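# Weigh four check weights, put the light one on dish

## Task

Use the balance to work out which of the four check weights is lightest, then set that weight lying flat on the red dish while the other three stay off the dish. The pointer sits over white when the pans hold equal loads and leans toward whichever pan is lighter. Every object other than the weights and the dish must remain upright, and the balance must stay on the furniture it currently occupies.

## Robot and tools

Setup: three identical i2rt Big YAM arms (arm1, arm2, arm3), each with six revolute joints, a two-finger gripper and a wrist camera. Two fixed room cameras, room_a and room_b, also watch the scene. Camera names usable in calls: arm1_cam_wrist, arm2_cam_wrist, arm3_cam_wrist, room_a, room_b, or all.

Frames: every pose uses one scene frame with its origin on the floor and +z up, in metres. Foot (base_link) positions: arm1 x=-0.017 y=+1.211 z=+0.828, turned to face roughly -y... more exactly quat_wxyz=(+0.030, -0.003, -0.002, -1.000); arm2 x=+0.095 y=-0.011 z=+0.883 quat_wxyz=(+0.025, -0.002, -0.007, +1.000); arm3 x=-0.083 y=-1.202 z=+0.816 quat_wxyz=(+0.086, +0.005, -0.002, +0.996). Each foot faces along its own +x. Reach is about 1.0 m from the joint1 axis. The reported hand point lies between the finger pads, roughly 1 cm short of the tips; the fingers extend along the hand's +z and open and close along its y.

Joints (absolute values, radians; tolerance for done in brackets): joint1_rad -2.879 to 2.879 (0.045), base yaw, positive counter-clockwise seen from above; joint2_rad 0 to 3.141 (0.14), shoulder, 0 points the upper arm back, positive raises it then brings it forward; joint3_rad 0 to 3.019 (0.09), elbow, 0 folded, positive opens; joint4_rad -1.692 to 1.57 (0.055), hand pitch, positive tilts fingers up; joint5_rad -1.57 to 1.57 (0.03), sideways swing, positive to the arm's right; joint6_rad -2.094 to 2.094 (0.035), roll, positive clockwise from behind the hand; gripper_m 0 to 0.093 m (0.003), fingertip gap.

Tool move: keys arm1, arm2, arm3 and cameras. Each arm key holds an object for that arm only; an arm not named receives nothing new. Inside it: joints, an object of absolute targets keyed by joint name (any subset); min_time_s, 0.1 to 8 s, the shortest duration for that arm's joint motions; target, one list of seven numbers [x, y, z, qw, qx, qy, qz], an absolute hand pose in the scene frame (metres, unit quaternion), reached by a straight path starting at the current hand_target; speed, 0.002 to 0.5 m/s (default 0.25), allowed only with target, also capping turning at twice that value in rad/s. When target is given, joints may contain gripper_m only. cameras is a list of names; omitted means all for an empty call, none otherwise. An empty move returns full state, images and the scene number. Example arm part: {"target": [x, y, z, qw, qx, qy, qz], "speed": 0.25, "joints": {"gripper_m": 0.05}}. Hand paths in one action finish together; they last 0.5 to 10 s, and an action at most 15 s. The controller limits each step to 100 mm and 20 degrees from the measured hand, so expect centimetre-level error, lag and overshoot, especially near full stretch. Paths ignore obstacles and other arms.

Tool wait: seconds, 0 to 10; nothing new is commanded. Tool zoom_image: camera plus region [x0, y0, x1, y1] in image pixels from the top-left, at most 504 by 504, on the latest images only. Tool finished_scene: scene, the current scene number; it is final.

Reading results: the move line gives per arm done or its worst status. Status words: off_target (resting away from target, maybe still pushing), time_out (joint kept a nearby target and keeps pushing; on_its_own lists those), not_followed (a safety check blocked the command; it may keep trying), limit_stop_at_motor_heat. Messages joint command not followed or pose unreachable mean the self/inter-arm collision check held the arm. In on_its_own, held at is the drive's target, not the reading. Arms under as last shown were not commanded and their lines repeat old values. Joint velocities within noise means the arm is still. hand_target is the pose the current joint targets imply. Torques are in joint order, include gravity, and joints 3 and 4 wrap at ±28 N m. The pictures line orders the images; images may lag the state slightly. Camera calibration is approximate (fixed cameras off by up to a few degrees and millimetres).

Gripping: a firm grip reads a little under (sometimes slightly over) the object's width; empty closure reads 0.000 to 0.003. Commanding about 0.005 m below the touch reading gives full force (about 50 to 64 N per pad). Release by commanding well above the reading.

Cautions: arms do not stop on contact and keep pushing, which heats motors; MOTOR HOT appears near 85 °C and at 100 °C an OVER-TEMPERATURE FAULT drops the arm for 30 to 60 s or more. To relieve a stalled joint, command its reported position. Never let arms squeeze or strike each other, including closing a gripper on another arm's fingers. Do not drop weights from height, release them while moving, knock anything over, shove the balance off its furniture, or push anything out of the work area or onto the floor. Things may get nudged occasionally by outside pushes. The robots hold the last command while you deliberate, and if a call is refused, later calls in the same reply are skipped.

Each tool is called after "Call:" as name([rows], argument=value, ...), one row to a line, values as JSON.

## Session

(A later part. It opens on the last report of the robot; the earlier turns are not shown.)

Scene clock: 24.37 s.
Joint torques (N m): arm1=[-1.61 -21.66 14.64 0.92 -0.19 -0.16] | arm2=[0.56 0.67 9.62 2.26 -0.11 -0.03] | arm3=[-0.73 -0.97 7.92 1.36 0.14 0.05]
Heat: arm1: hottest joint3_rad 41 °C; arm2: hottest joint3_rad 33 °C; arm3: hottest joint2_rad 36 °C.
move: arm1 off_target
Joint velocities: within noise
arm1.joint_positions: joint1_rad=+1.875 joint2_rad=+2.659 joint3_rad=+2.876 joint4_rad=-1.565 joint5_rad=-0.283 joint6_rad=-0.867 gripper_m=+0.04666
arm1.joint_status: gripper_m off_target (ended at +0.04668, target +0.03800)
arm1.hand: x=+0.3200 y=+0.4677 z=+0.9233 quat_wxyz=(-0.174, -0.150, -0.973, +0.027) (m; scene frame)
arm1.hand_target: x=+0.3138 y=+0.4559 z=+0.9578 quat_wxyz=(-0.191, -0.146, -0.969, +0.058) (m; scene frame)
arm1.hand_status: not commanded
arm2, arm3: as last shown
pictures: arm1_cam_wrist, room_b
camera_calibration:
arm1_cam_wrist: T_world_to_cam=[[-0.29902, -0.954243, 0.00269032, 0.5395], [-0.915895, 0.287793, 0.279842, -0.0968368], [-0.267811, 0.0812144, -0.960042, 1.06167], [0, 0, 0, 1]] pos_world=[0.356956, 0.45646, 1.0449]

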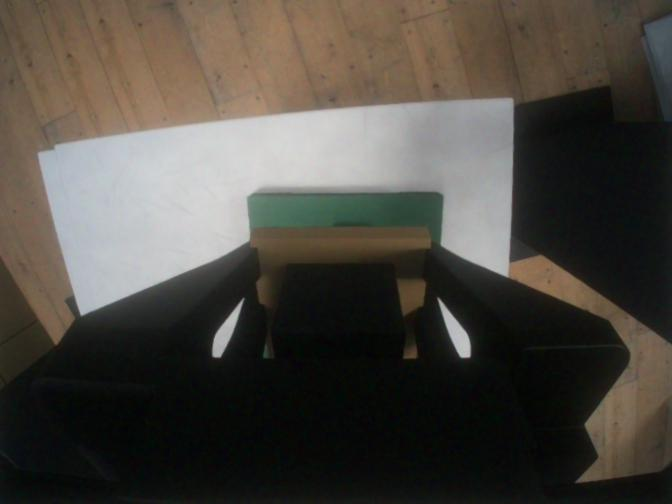

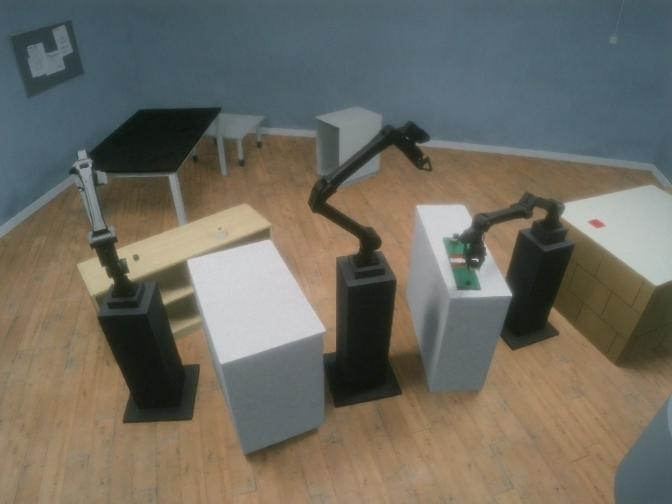

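Call:
move(arm1={"joints":{"gripper_m":0.07}})

Call:
move(arm1={"target":[0.314,0.454,0.98,0.172,0.141,0.975,-0.025],"speed":0.12}, cameras=["arm1_cam_wrist","room_b"])

Scene clock: 25.17 s.
Joint torques (N m): arm1=[-1.73 -22.01 14.61 0.85 -0.21 -0.18] | arm2=[0.56 0.67 9.68 2.28 -0.11 -0.02] | arm3=[-0.67 -0.91 7.9 1.36 0.14 0.05]
Heat: arm1: hottest joint3_rad 41 °C; arm2: hottest joint3_rad 33 °C; arm3: hottest joint2_rad 36 °C.
move: arm1 done
Joint velocities: within noise
arm1.joint_positions: joint1_rad=+1.875 joint2_rad=+2.659 joint3_rad=+2.876 joint4_rad=-1.565 joint5_rad=-0.283 joint6_rad=-0.867 gripper_m=+0.06985
arm1.joint_status: all done
arm1.hand: x=+0.3200 y=+0.4677 z=+0.9233 quat_wxyz=(-0.174, -0.150, -0.973, +0.027) (m; scene frame)
arm1.hand_target: x=+0.3137 y=+0.4558 z=+0.9578 quat_wxyz=(-0.191, -0.146, -0.969, +0.058) (m; scene frame)
arm1.hand_status: not commanded
arm2.joint_positions: joint1_rad=-1.488 joint2_rad=+0.742 joint3_rad=+1.354 joint4_rad=-1.364 joint5_rad=+0.002 joint6_rad=+0.009 gripper_m=+0.09397
arm2.joint_status: not commanded
arm2.hand: x=+0.0850 y=+0.2640 z=+1.3739 quat_wxyz=(-0.282, +0.654, -0.639, -0.290) (m; scene frame)
arm2.hand_target: x=+0.0880 y=+0.2694 z=+1.3723 quat_wxyz=(-0.285, +0.654, -0.639, -0.288) (m; scene frame)
arm2.hand_status: not commanded
arm3.joint_positions: joint1_rad=+0.394 joint2_rad=+0.741 joint3_rad=+1.300 joint4_rad=-1.393 joint5_rad=-0.003 joint6_rad=-0.009 gripper_m=+0.09396
arm3.joint_status: not commanded
arm3.hand: x=-0.3511 y=-1.2657 z=+1.2736 quat_wxyz=(+0.037, +0.925, +0.109, -0.362) (m; scene frame)
arm3.hand_target: x=-0.3523 y=-1.2671 z=+1.2700 quat_wxyz=(+0.037, +0.928, +0.108, -0.354) (m; scene frame)
arm3.hand_status: not commanded
pictures: none

Scene clock: 26.13 s.
Joint torques (N m): arm1=[-1.2 -23.53 14.53 0.55 -0.21 -0.13] | arm2=[0.73 0.5 9.66 2.33 -0.1 -0.01] | arm3=[-0.56 -0.91 7.91 1.36 0.14 0.05]
Heat: arm1: hottest joint3_rad 42 °C; arm2: hottest joint3_rad 33 °C; arm3: hottest joint2_rad 36 °C.
move: arm1 off_target
Joint velocities: within noise
arm1.joint_positions: joint1_rad=+1.875 joint2_rad=+2.659 joint3_rad=+2.876 joint4_rad=-1.565 joint5_rad=-0.283 joint6_rad=-0.867 gripper_m=+0.06993
arm1.joint_status: not commanded
arm1.hand: x=+0.3200 y=+0.4677 z=+0.9233 quat_wxyz=(-0.174, -0.150, -0.973, +0.027) (m; scene frame)
arm1.hand_target: x=+0.3126 y=+0.4577 z=+0.9791 quat_wxyz=(-0.196, -0.147, -0.967, +0.066) (m; scene frame)
arm1.hand_status: off_target (0.059 m and 1.0 deg from the pose sent, 0.059 m and 1.0 deg at the start; a joint's target at an end of its range on 27 of 29 steps)
arm2, arm3: as last shown
pictures: arm1_cam_wrist, room_b
camera_calibration:
arm1_cam_wrist: T_world_to_cam=[[-0.29902, -0.954243, 0.00269032, 0.5395], [-0.915895, 0.287793, 0.279842, -0.0968368], [-0.267811, 0.0812144, -0.960042, 1.06167], [0, 0, 0, 1]] pos_world=[0.356956, 0.45646, 1.0449]

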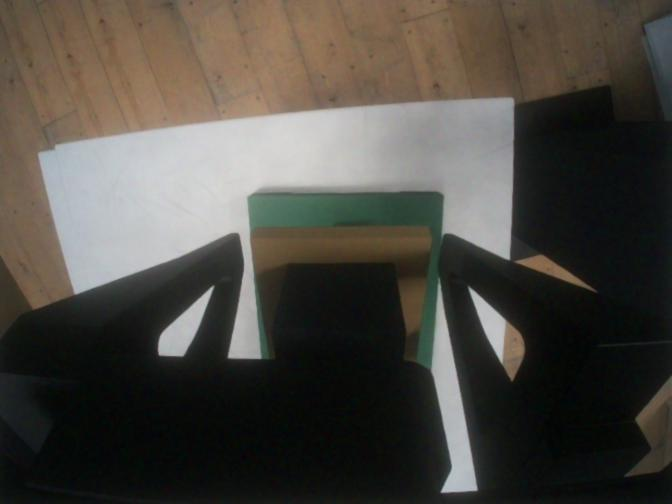

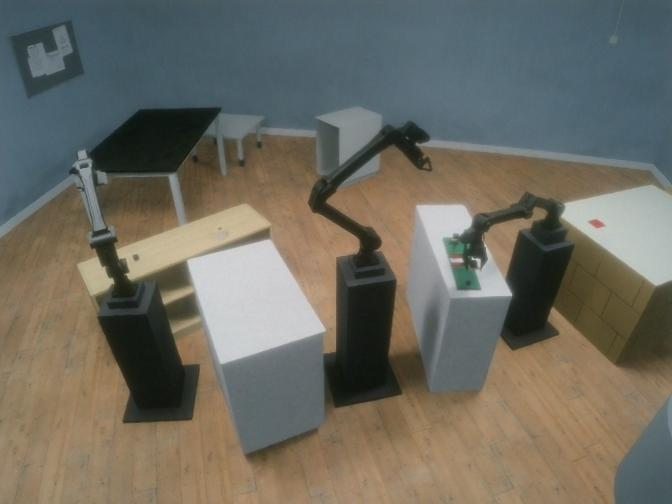

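Call:
move(arm1={"joints":{"joint2_rad":2.45},"min_time_s":1})

Scene clock: 27.70 s.
Joint torques (N m): arm1=[-1.85 -22.07 14.09 0.85 -0.23 -0.11] | arm2=[0.73 0.62 9.66 2.25 -0.1 -0.01] | arm3=[-0.73 -0.85 7.92 1.36 0.15 0.06]
Heat: arm1: hottest joint3_rad 42 °C; arm2: hottest joint3_rad 33 °C; arm3: hottest joint2_rad 36 °C.
move: arm1 done
Joint velocities: within noise
arm1.joint_positions: joint1_rad=+1.875 joint2_rad=+2.477 joint3_rad=+2.880 joint4_rad=-1.565 joint5_rad=-0.283 joint6_rad=-0.867 gripper_m=+0.06993
arm1.joint_status: all done
arm1.hand: x=+0.3188 y=+0.4740 z=+1.0687 quat_wxyz=(-0.218, -0.134, -0.961, +0.105) (m; scene frame)
arm1.hand_target: x=+0.3086 y=+0.4717 z=+1.1117 quat_wxyz=(-0.235, -0.132, -0.953, +0.137) (m; scene frame)
arm1.hand_status: not commanded
arm2, arm3: as last shown
pictures: none

Call:
move(arm1={"joints":{"joint2_rad":2.617},"min_time_s":1.2}, cameras=["arm1_cam_wrist"])

Scene clock: 29.57 s.
Joint torques (N m): arm1=[-1.9 -20.13 14.17 0.55 -0.23 -0.12] | arm2=[0.85 0.67 9.63 2.33 -0.1 -0.02] | arm3=[-0.73 -0.91 7.9 1.36 0.13 0.05]
Heat: arm1: hottest joint3_rad 42 °C; arm2: hottest joint3_rad 34 °C; arm3: hottest joint2_rad 36 °C.
move: arm1 done
Joint velocities: within noise
arm1.joint_positions: joint1_rad=+1.875 joint2_rad=+2.610 joint3_rad=+2.880 joint4_rad=-1.565 joint5_rad=-0.283 joint6_rad=-0.867 gripper_m=+0.06993
arm1.joint_status: all done
arm1.hand: x=+0.3208 y=+0.4666 z=+0.9638 quat_wxyz=(-0.187, -0.145, -0.970, +0.049) (m; scene frame)
arm1.hand_target: x=+0.3126 y=+0.4577 z=+0.9795 quat_wxyz=(-0.196, -0.147, -0.967, +0.066) (m; scene frame)
arm1.hand_status: not commanded
arm2, arm3: as last shown
pictures: arm1_cam_wrist
camera_calibration:
arm1_cam_wrist: T_world_to_cam=[[-0.299066, -0.953206, 0.0442545, 0.49806], [-0.921017, 0.300475, 0.247877, -0.0806248], [-0.249575, 0.0333722, -0.96778, 1.12483], [0, 0, 0, 1]] pos_world=[0.355426, 0.461441, 1.08654]

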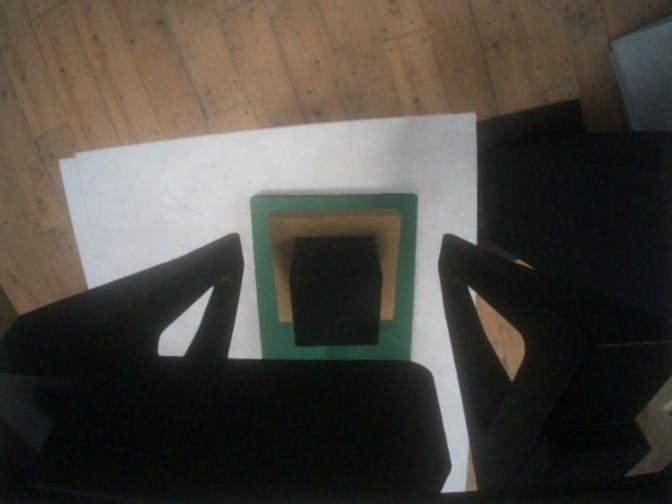

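Call:
move(arm1={"joints":{"joint2_rad":2.65},"min_time_s":0.7}, cameras=["arm1_cam_wrist"])

Call:
zoom_image(camera="arm1_cam_wrist", region=[200, 170, 500, 370])

Scene clock: 30.97 s.
Joint torques (N m): arm1=[-1.38 -20.25 14.26 0.66 -0.23 -0.16] | arm2=[0.67 0.62 9.62 2.3 -0.1 -0.03] | arm3=[-0.67 -1.03 7.91 1.35 0.16 0.05]
Heat: arm1: hottest joint3_rad 42 °C; arm2: hottest joint3_rad 34 °C; arm3: hottest joint2_rad 36 °C.
move: arm1 done
Joint velocities: within noise
arm1.joint_positions: joint1_rad=+1.875 joint2_rad=+2.638 joint3_rad=+2.880 joint4_rad=-1.565 joint5_rad=-0.283 joint6_rad=-0.867 gripper_m=+0.06993
arm1.joint_status: all done
arm1.hand: x=+0.3206 y=+0.4667 z=+0.9411 quat_wxyz=(-0.180, -0.148, -0.972, +0.037) (m; scene frame)
arm1.hand_target: x=+0.3125 y=+0.4573 z=+0.9526 quat_wxyz=(-0.188, -0.149, -0.969, +0.052) (m; scene frame)
arm1.hand_status: not commanded
arm2, arm3: as last shown
pictures: arm1_cam_wrist
camera_calibration:
arm1_cam_wrist: T_world_to_cam=[[-0.298877, -0.954043, 0.021764, 0.52053], [-0.918346, 0.293745, 0.265245, -0.0892945], [-0.259449, 0.0592887, -0.963935, 1.09028], [0, 0, 0, 1]] pos_world=[0.356442, 0.458197, 1.06331]

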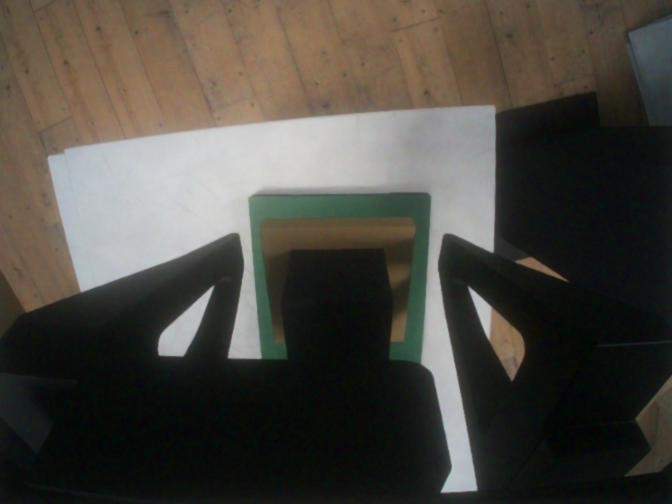

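Scaled by 1.680 from the camera's 672x504 image, which has a finer 960x720 frame.

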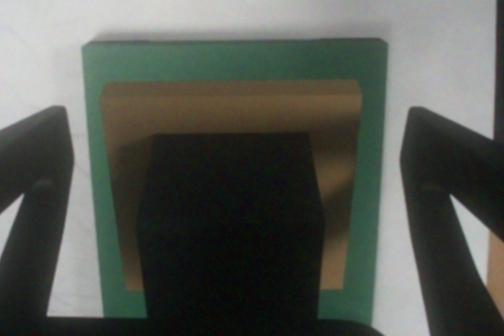

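Call:
move(arm1={"joints":{"joint2_rad":2.658},"min_time_s":0.5})

Call:
move(arm1={"joints":{"gripper_m":0.026}}, cameras=["arm1_cam_wrist"])

Call:
zoom_image(camera="arm1_cam_wrist", region=[200, 170, 500, 370])

Scene clock: 32.03 s.
Joint torques (N m): arm1=[-1.9 -19.66 14.24 0.59 -0.19 -0.1] | arm2=[0.56 0.73 9.62 2.3 -0.11 -0.01] | arm3=[-0.67 -0.91 7.91 1.33 0.15 0.05]
Heat: arm1: hottest joint3_rad 42 °C; arm2: hottest joint3_rad 34 °C; arm3: hottest joint2_rad 36 °C.
move: arm1 done
Joint velocities: within noise
arm1.joint_positions: joint1_rad=+1.875 joint2_rad=+2.639 joint3_rad=+2.880 joint4_rad=-1.565 joint5_rad=-0.283 joint6_rad=-0.867 gripper_m=+0.06993
arm1.joint_status: all done
arm1.hand: x=+0.3206 y=+0.4667 z=+0.9405 quat_wxyz=(-0.180, -0.148, -0.972, +0.037) (m; scene frame)
arm1.hand_target: x=+0.3124 y=+0.4574 z=+0.9464 quat_wxyz=(-0.186, -0.150, -0.970, +0.049) (m; scene frame)
arm1.hand_status: not commanded
arm2, arm3: as last shown
pictures: none

Scene clock: 32.63 s.
Joint torques (N m): arm1=[-1.61 -19.14 14.17 0.88 -0.14 -0.14] | arm2=[0.73 0.5 9.65 2.29 -0.11 -0.01] | arm3=[-0.73 -0.91 7.9 1.36 0.15 0.05]
Heat: arm1: hottest joint3_rad 42 °C; arm2: hottest joint3_rad 34 °C; arm3: hottest joint2_rad 36 °C.
move: arm1 off_target
Joint velocities: within noise
arm1.joint_positions: joint1_rad=+1.875 joint2_rad=+2.640 joint3_rad=+2.880 joint4_rad=-1.567 joint5_rad=-0.285 joint6_rad=-0.867 gripper_m=+0.04459
arm1.joint_status: gripper_m off_target (ended at +0.04463, target +0.02600)
arm1.hand: x=+0.3207 y=+0.4674 z=+0.9401 quat_wxyz=(-0.180, -0.148, -0.972, +0.035) (m; scene frame)
arm1.hand_target: x=+0.3124 y=+0.4574 z=+0.9465 quat_wxyz=(-0.186, -0.150, -0.970, +0.049) (m; scene frame)
arm1.hand_status: not commanded
arm2, arm3: as last shown
pictures: arm1_cam_wrist
camera_calibration:
arm1_cam_wrist: T_world_to_cam=[[-0.29839, -0.954286, 0.017396, 0.52541], [-0.918674, 0.292102, 0.26592, -0.088963], [-0.258845, 0.0633665, -0.963838, 1.08711], [0, 0, 0, 1]] pos_world=[0.356442, 0.458491, 1.06231]

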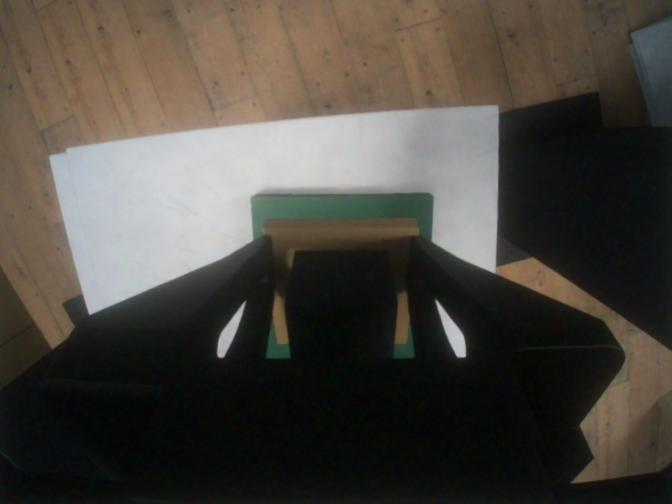

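Scaled by 1.680 from the camera's 672x504 image, which has a finer 960x720 frame.

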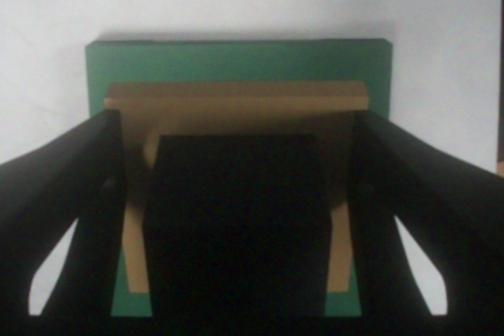

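Call:
move(arm1={"joints":{"gripper_m":0.07}})

Call:
move(arm1={"joints":{"joint2_rad":2.55},"min_time_s":0.8})

Call:
move(arm1={"joints":{"joint2_rad":2.617},"min_time_s":0.8})

Call:
move(arm1={"joints":{"gripper_m":0.026}}, cameras=["arm1_cam_wrist"])

Call:
zoom_image(camera="arm1_cam_wrist", region=[200, 170, 500, 370])

Scene clock: 33.77 s.
Joint torques (N m): arm1=[-1.96 -19.43 14.3 0.7 -0.18 -0.15] | arm2=[0.73 0.56 9.68 2.3 -0.1 -0.01] | arm3=[-0.73 -0.91 7.91 1.33 0.15 0.05]
Heat: arm1: hottest joint3_rad 43 °C; arm2: hottest joint3_rad 34 °C; arm3: hottest joint2_rad 36 °C.
move: arm1 done
Joint velocities: within noise
arm1.joint_positions: joint1_rad=+1.875 joint2_rad=+2.640 joint3_rad=+2.880 joint4_rad=-1.567 joint5_rad=-0.285 joint6_rad=-0.867 gripper_m=+0.06987
arm1.joint_status: all done
arm1.hand: x=+0.3207 y=+0.4674 z=+0.9401 quat_wxyz=(-0.180, -0.148, -0.972, +0.035) (m; scene frame)
arm1.hand_target: x=+0.3127 y=+0.4575 z=+0.9465 quat_wxyz=(-0.186, -0.150, -0.970, +0.049) (m; scene frame)
arm1.hand_status: not commanded
arm2, arm3: as last shown
pictures: none

Scene clock: 35.20 s.
Joint torques (N m): arm1=[-1.79 -22.12 13.97 0.79 -0.12 -0.13] | arm2=[0.67 0.44 9.66 2.25 -0.11 0] | arm3=[-0.62 -0.91 7.9 1.35 0.15 0.05]
Heat: arm1: hottest joint3_rad 43 °C; arm2: hottest joint3_rad 34 °C; arm3: hottest joint2_rad 36 °C.
move: arm1 done
Joint velocities: within noise
arm1.joint_positions: joint1_rad=+1.875 joint2_rad=+2.577 joint3_rad=+2.880 joint4_rad=-1.567 joint5_rad=-0.285 joint6_rad=-0.867 gripper_m=+0.06994
arm1.joint_status: all done
arm1.hand: x=+0.3209 y=+0.4680 z=+0.9898 quat_wxyz=(-0.195, -0.143, -0.968, +0.061) (m; scene frame)
arm1.hand_target: x=+0.3122 y=+0.4609 z=+1.0325 quat_wxyz=(-0.212, -0.141, -0.963, +0.095) (m; scene frame)
arm1.hand_status: not commanded
arm2.joint_positions: joint1_rad=-1.488 joint2_rad=+0.742 joint3_rad=+1.354 joint4_rad=-1.364 joint5_rad=+0.002 joint6_rad=+0.009 gripper_m=+0.09397
arm2.joint_status: not commanded
arm2.hand: x=+0.0850 y=+0.2640 z=+1.3739 quat_wxyz=(-0.282, +0.654, -0.639, -0.290) (m; scene frame)
arm2.hand_target: x=+0.0880 y=+0.2694 z=+1.3723 quat_wxyz=(-0.285, +0.654, -0.639, -0.288) (m; scene frame)
arm2.hand_status: not commanded
arm3.joint_positions: joint1_rad=+0.394 joint2_rad=+0.741 joint3_rad=+1.300 joint4_rad=-1.393 joint5_rad=-0.003 joint6_rad=-0.009 gripper_m=+0.09396
arm3.joint_status: not commanded
arm3.hand: x=-0.3511 y=-1.2657 z=+1.2736 quat_wxyz=(+0.037, +0.925, +0.109, -0.362) (m; scene frame)
arm3.hand_target: x=-0.3523 y=-1.2671 z=+1.2700 quat_wxyz=(+0.037, +0.928, +0.108, -0.354) (m; scene frame)
arm3.hand_status: not commanded
pictures: none

Scene clock: 36.60 s.
Joint torques (N m): arm1=[-1.49 -20.01 14.3 0.77 -0.14 -0.13] | arm2=[0.56 0.56 9.61 2.32 -0.11 -0.02] | arm3=[-0.62 -0.91 7.91 1.37 0.15 0.05]
Heat: arm1: hottest joint3_rad 43 °C; arm2: hottest joint3_rad 34 °C; arm3: hottest joint2_rad 36 °C.
move: arm1 done
Joint velocities: within noise
arm1.joint_positions: joint1_rad=+1.875 joint2_rad=+2.606 joint3_rad=+2.880 joint4_rad=-1.567 joint5_rad=-0.285 joint6_rad=-0.867 gripper_m=+0.06994
arm1.joint_status: all done
arm1.hand: x=+0.3209 y=+0.4674 z=+0.9668 quat_wxyz=(-0.188, -0.145, -0.970, +0.049) (m; scene frame)
arm1.hand_target: x=+0.3128 y=+0.4578 z=+0.9793 quat_wxyz=(-0.196, -0.146, -0.967, +0.066) (m; scene frame)
arm1.hand_status: not commanded
arm2, arm3: as last shown
pictures: none

Scene clock: 37.27 s.
Joint torques (N m): arm1=[-1.49 -19.96 14.26 0.76 -0.11 -0.12] | arm2=[0.62 0.73 9.68 2.3 -0.1 -0.03] | arm3=[-0.67 -0.85 7.92 1.36 0.15 0.05]
Heat: arm1: hottest joint3_rad 43 °C; arm2: hottest joint3_rad 34 °C; arm3: hottest joint2_rad 36 °C.
move: arm1 off_target
Joint velocities: within noise
arm1.joint_positions: joint1_rad=+1.875 joint2_rad=+2.606 joint3_rad=+2.880 joint4_rad=-1.567 joint5_rad=-0.285 joint6_rad=-0.867 gripper_m=+0.02974
arm1.joint_status: gripper_m off_target (ended at +0.02977, target +0.02600)
arm1.hand: x=+0.3209 y=+0.4674 z=+0.9668 quat_wxyz=(-0.188, -0.145, -0.970, +0.049) (m; scene frame)
arm1.hand_target: x=+0.3128 y=+0.4578 z=+0.9793 quat_wxyz=(-0.196, -0.147, -0.967, +0.066) (m; scene frame)
arm1.hand_status: not commanded
arm2, arm3: as last shown
pictures: arm1_cam_wrist
camera_calibration:
arm1_cam_wrist: T_world_to_cam=[[-0.298496, -0.953408, 0.0437363, 0.499081], [-0.921847, 0.299877, 0.245503, -0.078665], [-0.24718, 0.0329635, -0.968409, 1.12778], [0, 0, 0, 1]] pos_world=[0.355222, 0.462242, 1.08964]

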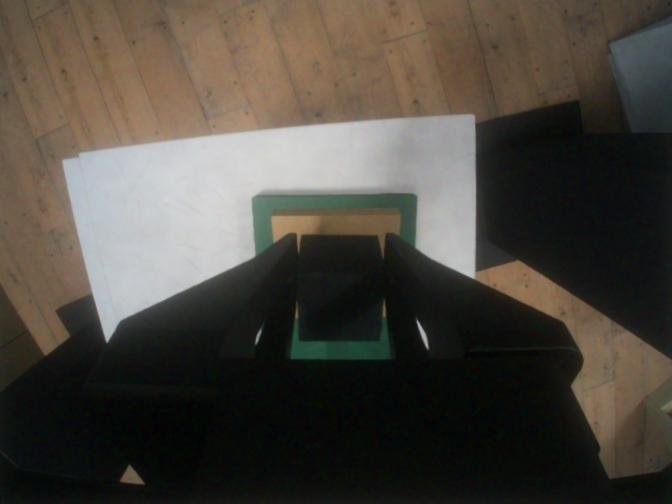

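Scaled by 1.680 from the camera's 672x504 image, which has a finer 960x720 frame.

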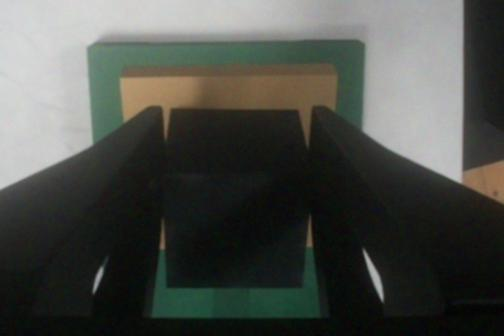

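Call:
move(arm1={"joints":{"joint2_rad":2.3,"gripper_m":0.024},"min_time_s":1.2}, cameras=["arm1_cam_wrist","arm2_cam_wrist"])

Call:
move(arm1={"joints":{"joint1_rad":-1.4,"joint2_rad":1.1,"joint3_rad":1.4,"joint4_rad":-1.4,"joint5_rad":0,"joint6_rad":0},"min_time_s":3.2}, cameras=["arm1_cam_wrist","arm2_cam_wrist"])

Call:
zoom_image(camera="arm2_cam_wrist", region=[220, 60, 520, 260])

Scene clock: 43.40 s.
Joint torques (N m): arm1=[-1.55 -19.78 13.65 1.11 -0.11 -0.12] | arm2=[0.67 0.67 9.55 2.28 -0.1 -0.01] | arm3=[-0.56 -0.91 7.92 1.37 0.15 0.05]
Heat: arm1: hottest joint3_rad 44 °C; arm2: hottest joint3_rad 35 °C; arm3: hottest joint2_rad 36 °C.
move: arm1 off_target
Joint velocities: within noise
arm1.joint_positions: joint1_rad=+1.875 joint2_rad=+2.323 joint3_rad=+2.880 joint4_rad=-1.567 joint5_rad=-0.285 joint6_rad=-0.867 gripper_m=+0.02973
arm1.joint_status: gripper_m off_target (ended at +0.02973, target +0.02400); the others done
arm1.hand: x=+0.3105 y=+0.4996 z=+1.1879 quat_wxyz=(-0.254, -0.120, -0.945, +0.169) (m; scene frame)
arm1.hand_target: x=+0.2988 y=+0.5019 z=+1.2273 quat_wxyz=(-0.268, -0.118, -0.935, +0.200) (m; scene frame)
arm1.hand_status: not commanded
arm2, arm3: as last shown
pictures: arm1_cam_wrist, arm2_cam_wrist
camera_calibration:
arm1_cam_wrist: T_world_to_cam=[[-0.311924, -0.913609, 0.260812, 0.243416], [-0.938374, 0.339245, 0.0660867, 0.0464403], [-0.148857, -0.224125, -0.963125, 1.42985], [0, 0, 0, 1]] pos_world=[0.332349, 0.527098, 1.31057]
arm2_cam_wrist: T_world_to_cam=[[0.999494, 0.0316544, -0.0029823, -0.0880394], [0.0303178, -0.977122, -0.210509, 0.549863], [-0.00957761, 0.210312, -0.977587, 1.41249], [0, 0, 0, 1]] pos_world=[0.0848526, 0.243005, 1.49632]

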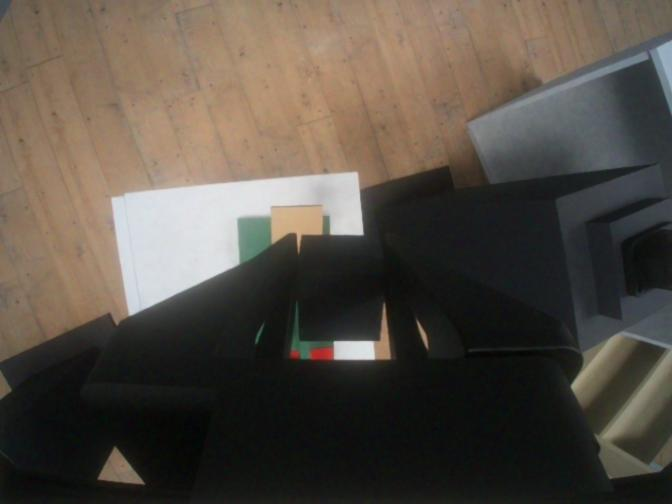

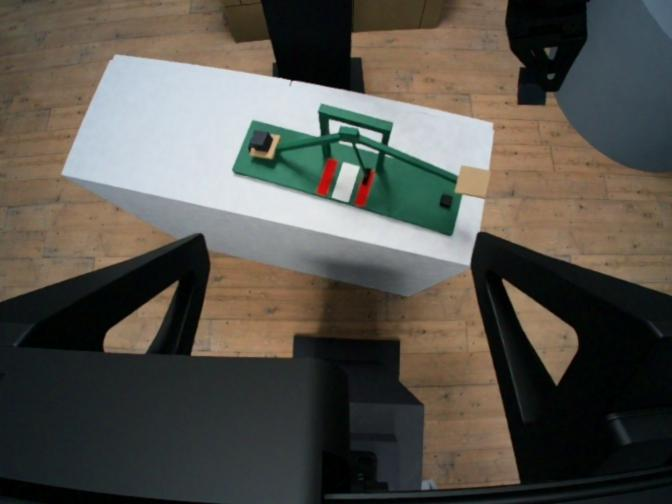

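Scene clock: 47.30 s.
Joint torques (N m): arm1=[-1.03 -6.3 11.55 1.76 0.09 0.06] | arm2=[0.73 0.73 9.62 2.32 -0.11 -0.02] | arm3=[-0.62 -0.85 7.92 1.37 0.15 0.05]
Heat: arm1: hottest joint3_rad 44 °C; arm2: hottest joint3_rad 35 °C; arm3: hottest joint2_rad 36 °C.
move: arm1 done
Joint velocities: within noise
arm1.joint_positions: joint1_rad=-1.388 joint2_rad=+1.117 joint3_rad=+1.386 joint4_rad=-1.417 joint5_rad=-0.002 joint6_rad=-0.015 gripper_m=+0.02973
arm1.joint_status: all done
arm1.hand: x=-0.1074 y=+1.5887 z=+1.2033 quat_wxyz=(+0.126, -0.774, +0.597, +0.166) (m; scene frame)
arm1.hand_target: x=-0.1027 y=+1.5909 z=+1.2176 quat_wxyz=(+0.141, -0.762, +0.605, +0.184) (m; scene frame)
arm1.hand_status: not commanded
arm2, arm3: as last shown
pictures: arm1_cam_wrist, arm2_cam_wrist
camera_calibration:
arm1_cam_wrist: T_world_to_cam=[[0.966718, 0.255844, -0.000534959, -0.302006], [0.249939, -0.943953, 0.215601, 1.27004], [0.0546554, -0.208559, -0.976481, 1.63983], [0, 0, 0, 1]] pos_world=[-0.115103, 1.61812, 1.32728]
arm2_cam_wrist: T_world_to_cam=[[0.999494, 0.0316544, -0.0029823, -0.0880394], [0.0303178, -0.977122, -0.210509, 0.549863], [-0.00957761, 0.210312, -0.977587, 1.41249], [0, 0, 0, 1]] pos_world=[0.0848526, 0.243005, 1.49632]

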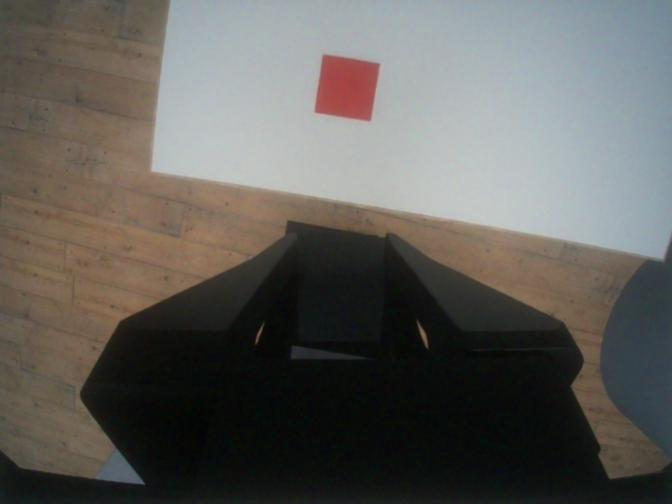

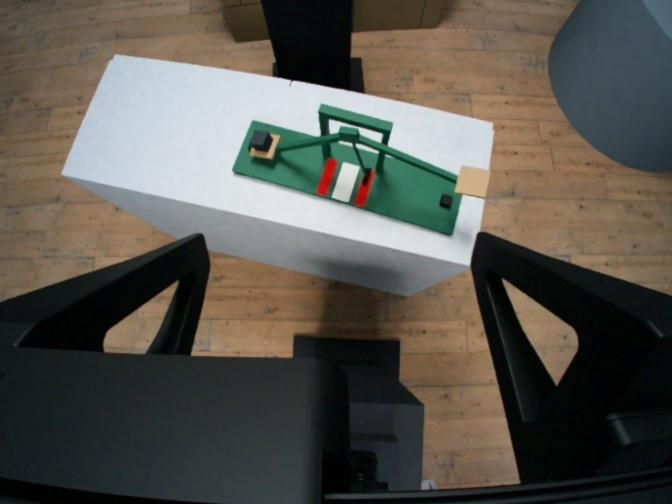

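Scaled by 1.680 from the camera's 672x504 image, which has a finer 960x720 frame.

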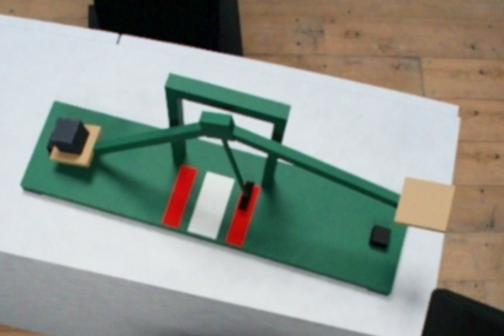

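Call:
move(arm1={"target":[-0.140,1.747,0.78,0.120,-0.771,0.6125,0.152],"speed":0.35}, cameras=["arm1_cam_wrist","room_a","room_b"])

Call:
zoom_image(camera="room_a", region=[90, 250, 240, 370])

Call:
zoom_image(camera="room_b", region=[540, 150, 660, 270])

Scene clock: 50.43 s.
Joint torques (N m): arm1=[-1.55 -11.87 10.09 1.47 0.17 0.02] | arm2=[0.67 0.5 9.65 2.25 -0.1 -0.03] | arm3=[-0.62 -0.91 7.92 1.35 0.16 0.06]
Heat: arm1: hottest joint3_rad 45 °C; arm2: hottest joint3_rad 36 °C; arm3: hottest joint2_rad 36 °C.
move: arm1 off_target
Joint velocities: within noise
arm1.joint_positions: joint1_rad=-1.390 joint2_rad=+1.882 joint3_rad=+0.990 joint4_rad=-0.343 joint5_rad=+0.003 joint6_rad=-0.014 gripper_m=+0.02973
arm1.joint_status: not commanded
arm1.hand: x=-0.1417 y=+1.7200 z=+0.7652 quat_wxyz=(+0.101, -0.780, +0.603, +0.131) (m; scene frame)
arm1.hand_target: x=-0.1395 y=+1.7459 z=+0.7809 quat_wxyz=(+0.120, -0.768, +0.610, +0.151) (m; scene frame)
arm1.hand_status: off_target (0.031 m and 3.5 deg from the pose sent, 0.453 m and 2.5 deg at the start)
arm2, arm3: as last shown
pictures: arm1_cam_wrist, room_a, room_b
camera_calibration:
arm1_cam_wrist: T_world_to_cam=[[0.96749, 0.25289, 0.00300351, -0.300229], [0.240337, -0.923032, 0.300416, 1.39489], [0.0787446, -0.289927, -0.953804, 1.36727], [0, 0, 0, 1]] pos_world=[-0.152441, 1.75986, 0.885965]

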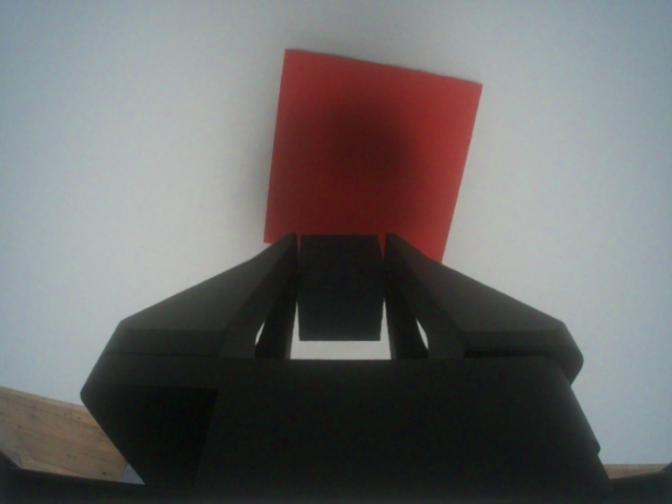

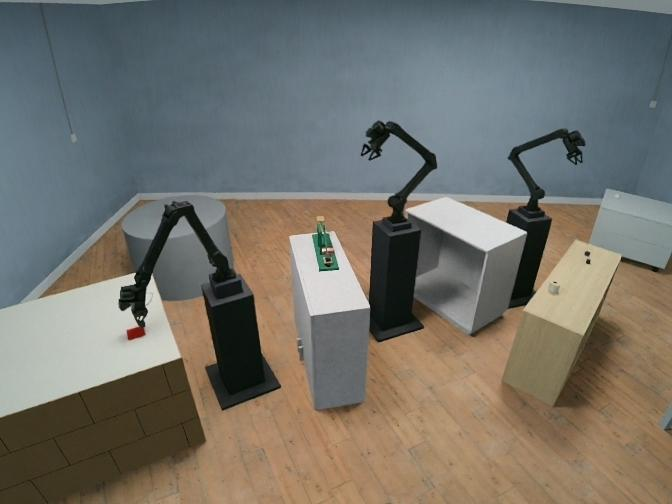

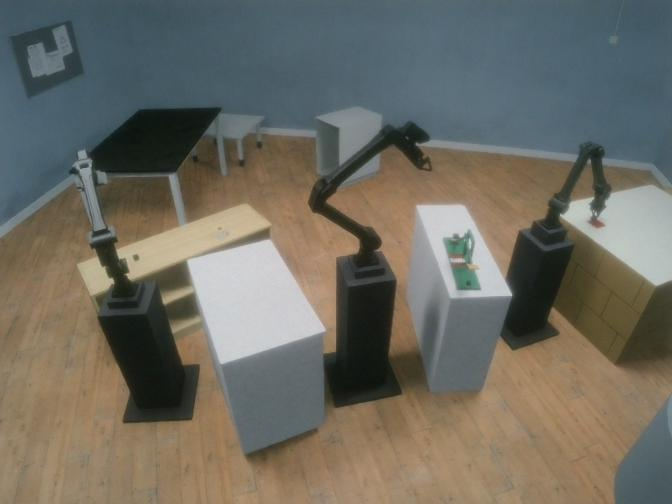

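Scaled by 3.360 from the camera's 672x504 image, which has a finer 960x720 frame.

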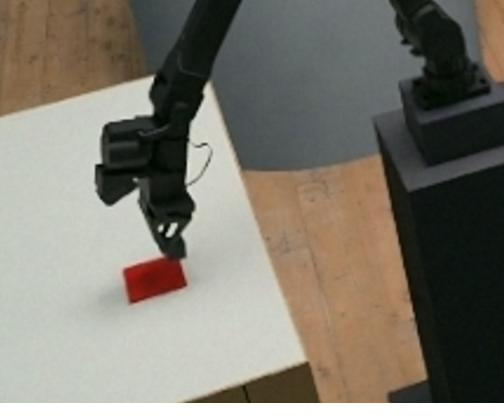

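Scaled by 4.200 from the camera's 672x504 image, which has a finer 960x720 frame.

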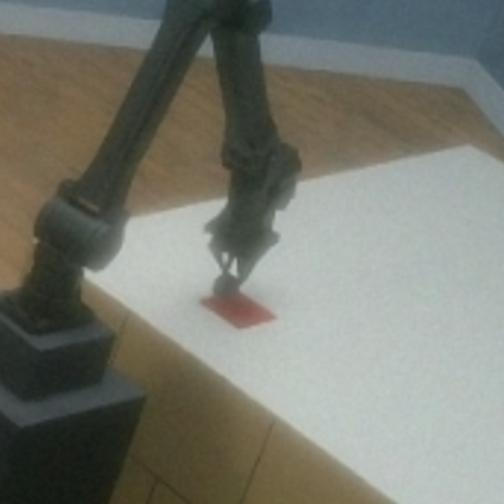

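Call:
move(arm1={"target":[-0.136,1.777,0.725,0.1396,-0.764,0.608,0.176],"speed":0.2}, cameras=["arm1_cam_wrist","room_a","room_b"])

Call:
zoom_image(camera="room_a", region=[100, 290, 180, 360])

Call:
zoom_image(camera="room_b", region=[560, 190, 630, 250])

Scene clock: 52.10 s.
Joint torques (N m): arm1=[-1.67 -9.41 10.06 2.45 0.03 -0.14] | arm2=[0.79 0.73 9.65 2.26 -0.1 0] | arm3=[-0.62 -0.91 7.92 1.33 0.14 0.05]
Heat: arm1: hottest joint3_rad 45 °C; arm2: hottest joint3_rad 36 °C; arm3: hottest joint2_rad 36 °C.
move: arm1 off_target
Joint velocities: within noise
arm1.joint_positions: joint1_rad=-1.408 joint2_rad=+1.994 joint3_rad=+1.018 joint4_rad=-0.173 joint5_rad=-0.001 joint6_rad=-0.015 gripper_m=+0.02973
arm1.joint_status: not commanded
arm1.hand: x=-0.1404 y=+1.7518 z=+0.7315 quat_wxyz=(+0.127, -0.769, +0.605, +0.164) (m; scene frame)
arm1.hand_target: x=-0.1355 y=+1.7754 z=+0.7260 quat_wxyz=(+0.139, -0.763, +0.607, +0.175) (m; scene frame)
arm1.hand_status: off_target (0.026 m and 2.1 deg from the pose sent, 0.070 m and 7.0 deg at the start)
arm2, arm3: as last shown
pictures: arm1_cam_wrist, room_a, room_b
camera_calibration:
arm1_cam_wrist: T_world_to_cam=[[0.971588, 0.23668, 0.000174249, -0.278342], [0.230952, -0.948236, 0.217968, 1.53709], [0.0517539, -0.211735, -0.975956, 1.21959], [0, 0, 0, 1]] pos_world=[-0.147681, 1.78164, 0.855281]

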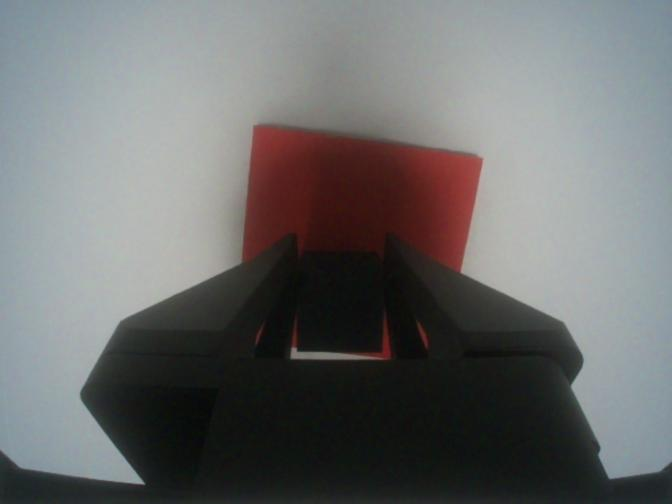

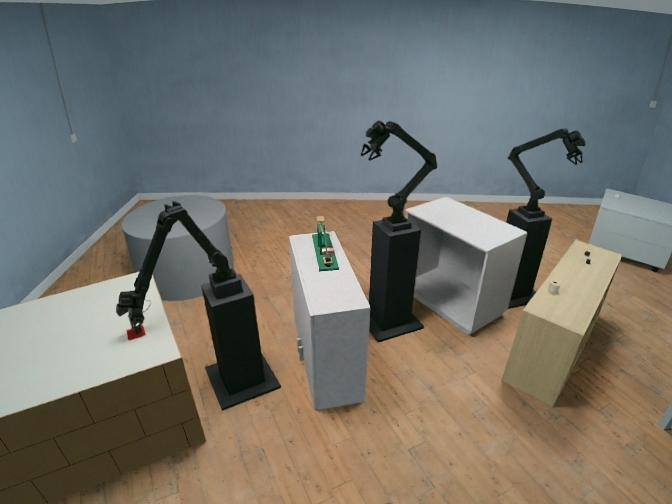

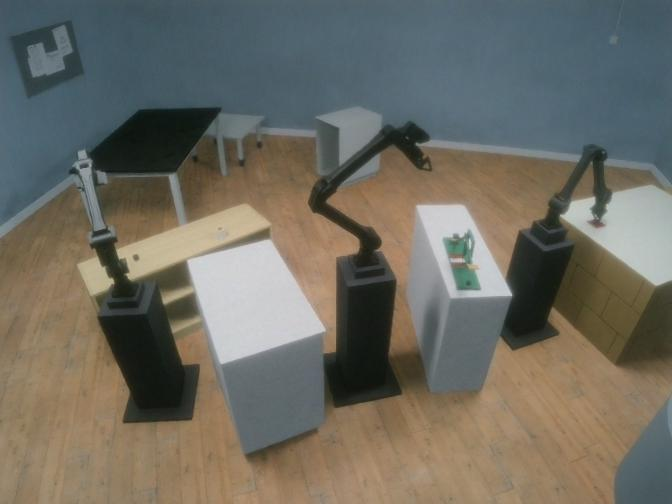

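Scaled by 6.300 from the camera's 672x504 image, which has a finer 960x720 frame.

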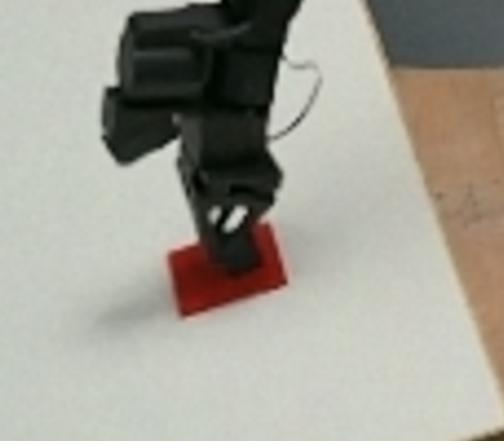

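Scaled by 7.200 from the camera's 672x504 image, which has a finer 960x720 frame.

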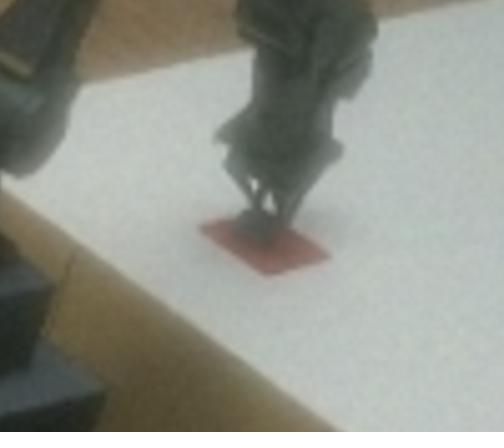

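Call:
zoom_image(camera="arm1_cam_wrist", region=[220, 200, 460, 380])

Call:
move(arm1={"target":[-0.136,1.777,0.718,0.1396,-0.764,0.608,0.176],"speed":0.05}, cameras=["arm1_cam_wrist"])

Call:
zoom_image(camera="arm1_cam_wrist", region=[220, 200, 460, 380])

Scaled by 2.100 from the camera's 672x504 image, which has a finer 960x720 frame.

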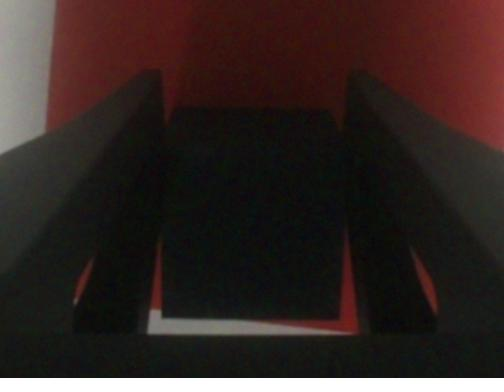

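Scene clock: 53.60 s.
Joint torques (N m): arm1=[-1.61 -8.7 10.04 2.44 0 -0.16] | arm2=[0.91 0.56 9.59 2.3 -0.1 -0.02] | arm3=[-0.56 -0.97 7.94 1.37 0.15 0.05]
Heat: arm1: hottest joint3_rad 45 °C; arm2: hottest joint3_rad 36 °C; arm3: hottest joint2_rad 36 °C.
move: arm1 off_target
Joint velocities: within noise
arm1.joint_positions: joint1_rad=-1.408 joint2_rad=+1.998 joint3_rad=+1.018 joint4_rad=-0.159 joint5_rad=-0.001 joint6_rad=-0.015 gripper_m=+0.02973
arm1.joint_status: not commanded
arm1.hand: x=-0.1408 y=+1.7544 z=+0.7310 quat_wxyz=(+0.131, -0.768, +0.604, +0.168) (m; scene frame)
arm1.hand_target: x=-0.1355 y=+1.7752 z=+0.7189 quat_wxyz=(+0.139, -0.763, +0.607, +0.175) (m; scene frame)
arm1.hand_status: off_target (0.027 m and 1.5 deg from the pose sent, 0.029 m and 2.1 deg at the start)
arm2, arm3: as last shown
pictures: arm1_cam_wrist
camera_calibration:
arm1_cam_wrist: T_world_to_cam=[[0.971711, 0.236175, 0.000359168, -0.277792], [0.230982, -0.950662, 0.207095, 1.55198], [0.0492519, -0.201153, -0.978321, 1.20257], [0, 0, 0, 1]] pos_world=[-0.147776, 1.78292, 0.855195]

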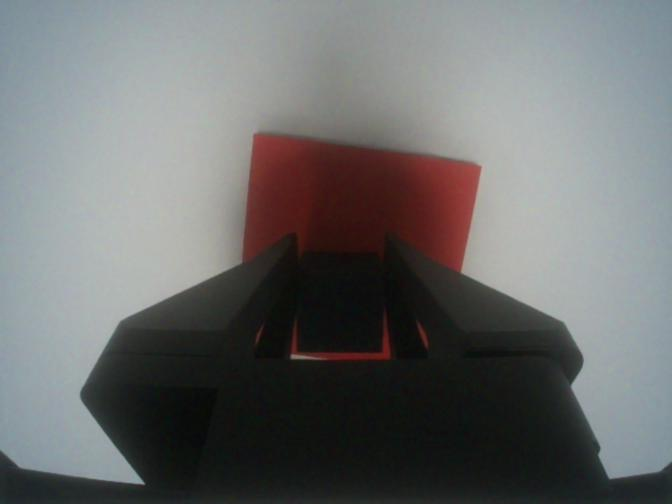

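Scaled by 2.100 from the camera's 672x504 image, which has a finer 960x720 frame.

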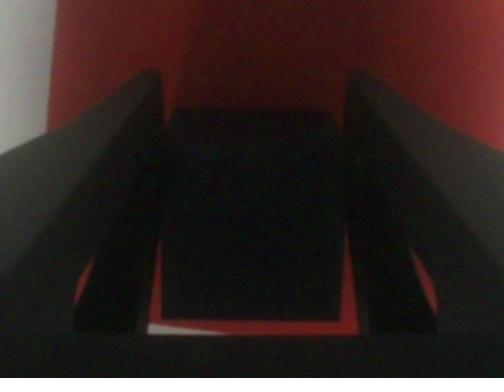

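Call:
move(arm1={"joints":{"gripper_m":0.055}})

Call:
move(arm1={"target":[-0.110,1.66,0.90,0.1396,-0.764,0.608,0.176],"speed":0.2}, cameras=["arm1_cam_wrist","room_a","room_b"])

Call:
zoom_image(camera="arm1_cam_wrist", region=[200, 50, 500, 300])

Call:
zoom_image(camera="room_a", region=[100, 290, 180, 360])

Scene clock: 54.73 s.
Joint torques (N m): arm1=[-1.38 -12.45 8.27 1.58 0.01 -0.16] | arm2=[0.67 0.44 9.68 2.3 -0.09 -0.01] | arm3=[-0.56 -0.85 7.92 1.35 0.15 0.05]
Heat: arm1: hottest joint3_rad 45 °C; arm2: hottest joint3_rad 36 °C; arm3: hottest joint2_rad 36 °C.
move: arm1 done
Joint velocities: within noise
arm1.joint_positions: joint1_rad=-1.413 joint2_rad=+2.045 joint3_rad=+1.037 joint4_rad=-0.138 joint5_rad=-0.002 joint6_rad=-0.014 gripper_m=+0.05491
arm1.joint_status: all done
arm1.hand: x=-0.1389 y=+1.7584 z=+0.7134 quat_wxyz=(+0.128, -0.767, +0.607, +0.165) (m; scene frame)
arm1.hand_target: x=-0.1354 y=+1.7752 z=+0.7189 quat_wxyz=(+0.139, -0.763, +0.607, +0.175) (m; scene frame)
arm1.hand_status: not commanded
arm2.joint_positions: joint1_rad=-1.488 joint2_rad=+0.742 joint3_rad=+1.354 joint4_rad=-1.364 joint5_rad=+0.002 joint6_rad=+0.009 gripper_m=+0.09397
arm2.joint_status: not commanded
arm2.hand: x=+0.0850 y=+0.2640 z=+1.3739 quat_wxyz=(-0.282, +0.654, -0.639, -0.290) (m; scene frame)
arm2.hand_target: x=+0.0880 y=+0.2694 z=+1.3723 quat_wxyz=(-0.285, +0.654, -0.639, -0.288) (m; scene frame)
arm2.hand_status: not commanded
arm3.joint_positions: joint1_rad=+0.394 joint2_rad=+0.741 joint3_rad=+1.300 joint4_rad=-1.393 joint5_rad=-0.003 joint6_rad=-0.009 gripper_m=+0.09396
arm3.joint_status: not commanded
arm3.hand: x=-0.3511 y=-1.2657 z=+1.2736 quat_wxyz=(+0.037, +0.925, +0.109, -0.362) (m; scene frame)
arm3.hand_target: x=-0.3523 y=-1.2671 z=+1.2700 quat_wxyz=(+0.037, +0.928, +0.108, -0.354) (m; scene frame)
arm3.hand_status: not commanded
pictures: none

Scene clock: 56.63 s.
Joint torques (N m): arm1=[-1.2 -9.23 9.16 0.7 0.07 -0.17] | arm2=[0.73 0.67 9.62 2.28 -0.1 -0.02] | arm3=[-0.67 -0.97 7.88 1.33 0.15 0.04]
Heat: arm1: hottest joint3_rad 44 °C; arm2: hottest joint3_rad 36 °C; arm3: hottest joint3_rad 37 °C.
move: arm1 off_target
Joint velocities: within noise
arm1.joint_positions: joint1_rad=-1.413 joint2_rad=+1.446 joint3_rad=+0.813 joint4_rad=-0.497 joint5_rad=-0.002 joint6_rad=-0.014 gripper_m=+0.05492
arm1.joint_status: not commanded
arm1.hand: x=-0.1149 y=+1.6566 z=+0.8910 quat_wxyz=(+0.133, -0.765, +0.606, +0.171) (m; scene frame)
arm1.hand_target: x=-0.1100 y=+1.6599 z=+0.8999 quat_wxyz=(+0.139, -0.762, +0.607, +0.176) (m; scene frame)
arm1.hand_status: off_target (0.011 m and 0.9 deg from the pose sent, 0.213 m and 1.8 deg at the start)
arm2, arm3: as last shown
pictures: arm1_cam_wrist, room_a, room_b
camera_calibration:
arm1_cam_wrist: T_world_to_cam=[[0.97298, 0.230891, -0.000336436, -0.270343], [0.226323, -0.953438, 0.199332, 1.43088], [0.0457032, -0.194022, -0.979932, 1.32735], [0, 0, 0, 1]] pos_world=[-0.121465, 1.68421, 1.01541]

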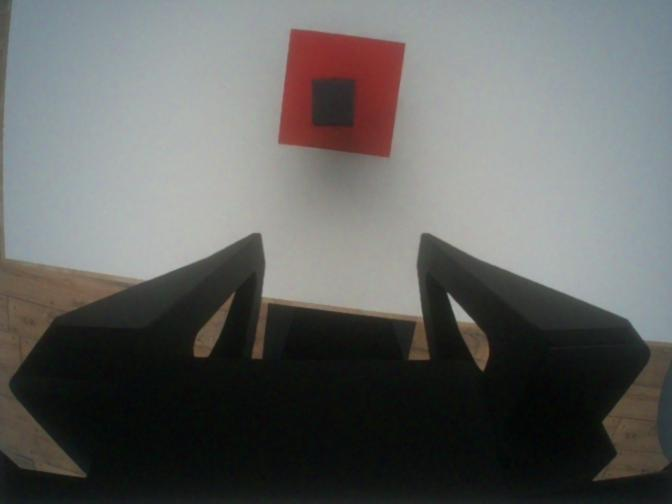

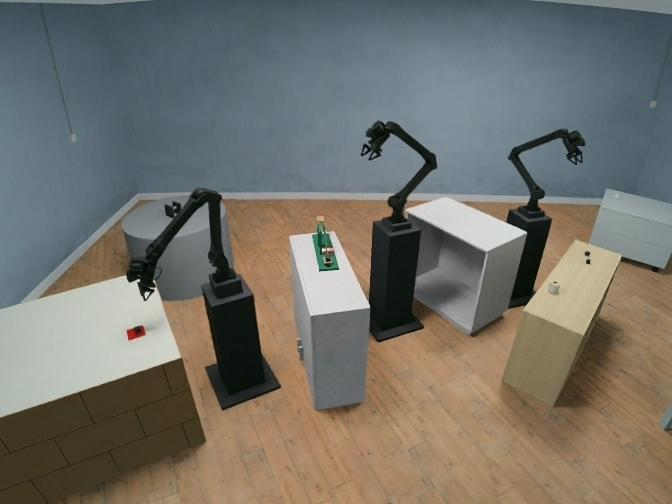

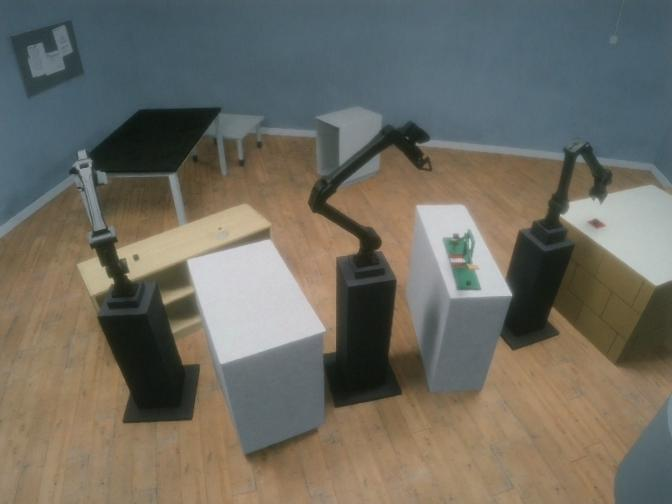

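Scaled by 1.680 from the camera's 672x504 image, which has a finer 960x720 frame.

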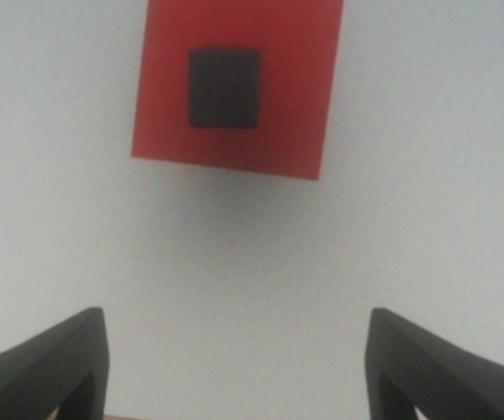

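Scaled by 6.300 from the camera's 672x504 image, which has a finer 960x720 frame.

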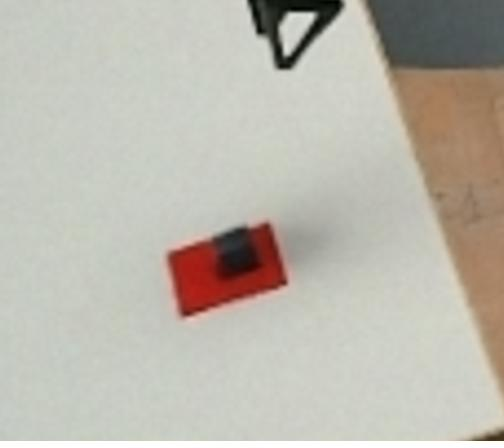

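Call:
finished_scene(scene=1)

The scene is finished: the task was done.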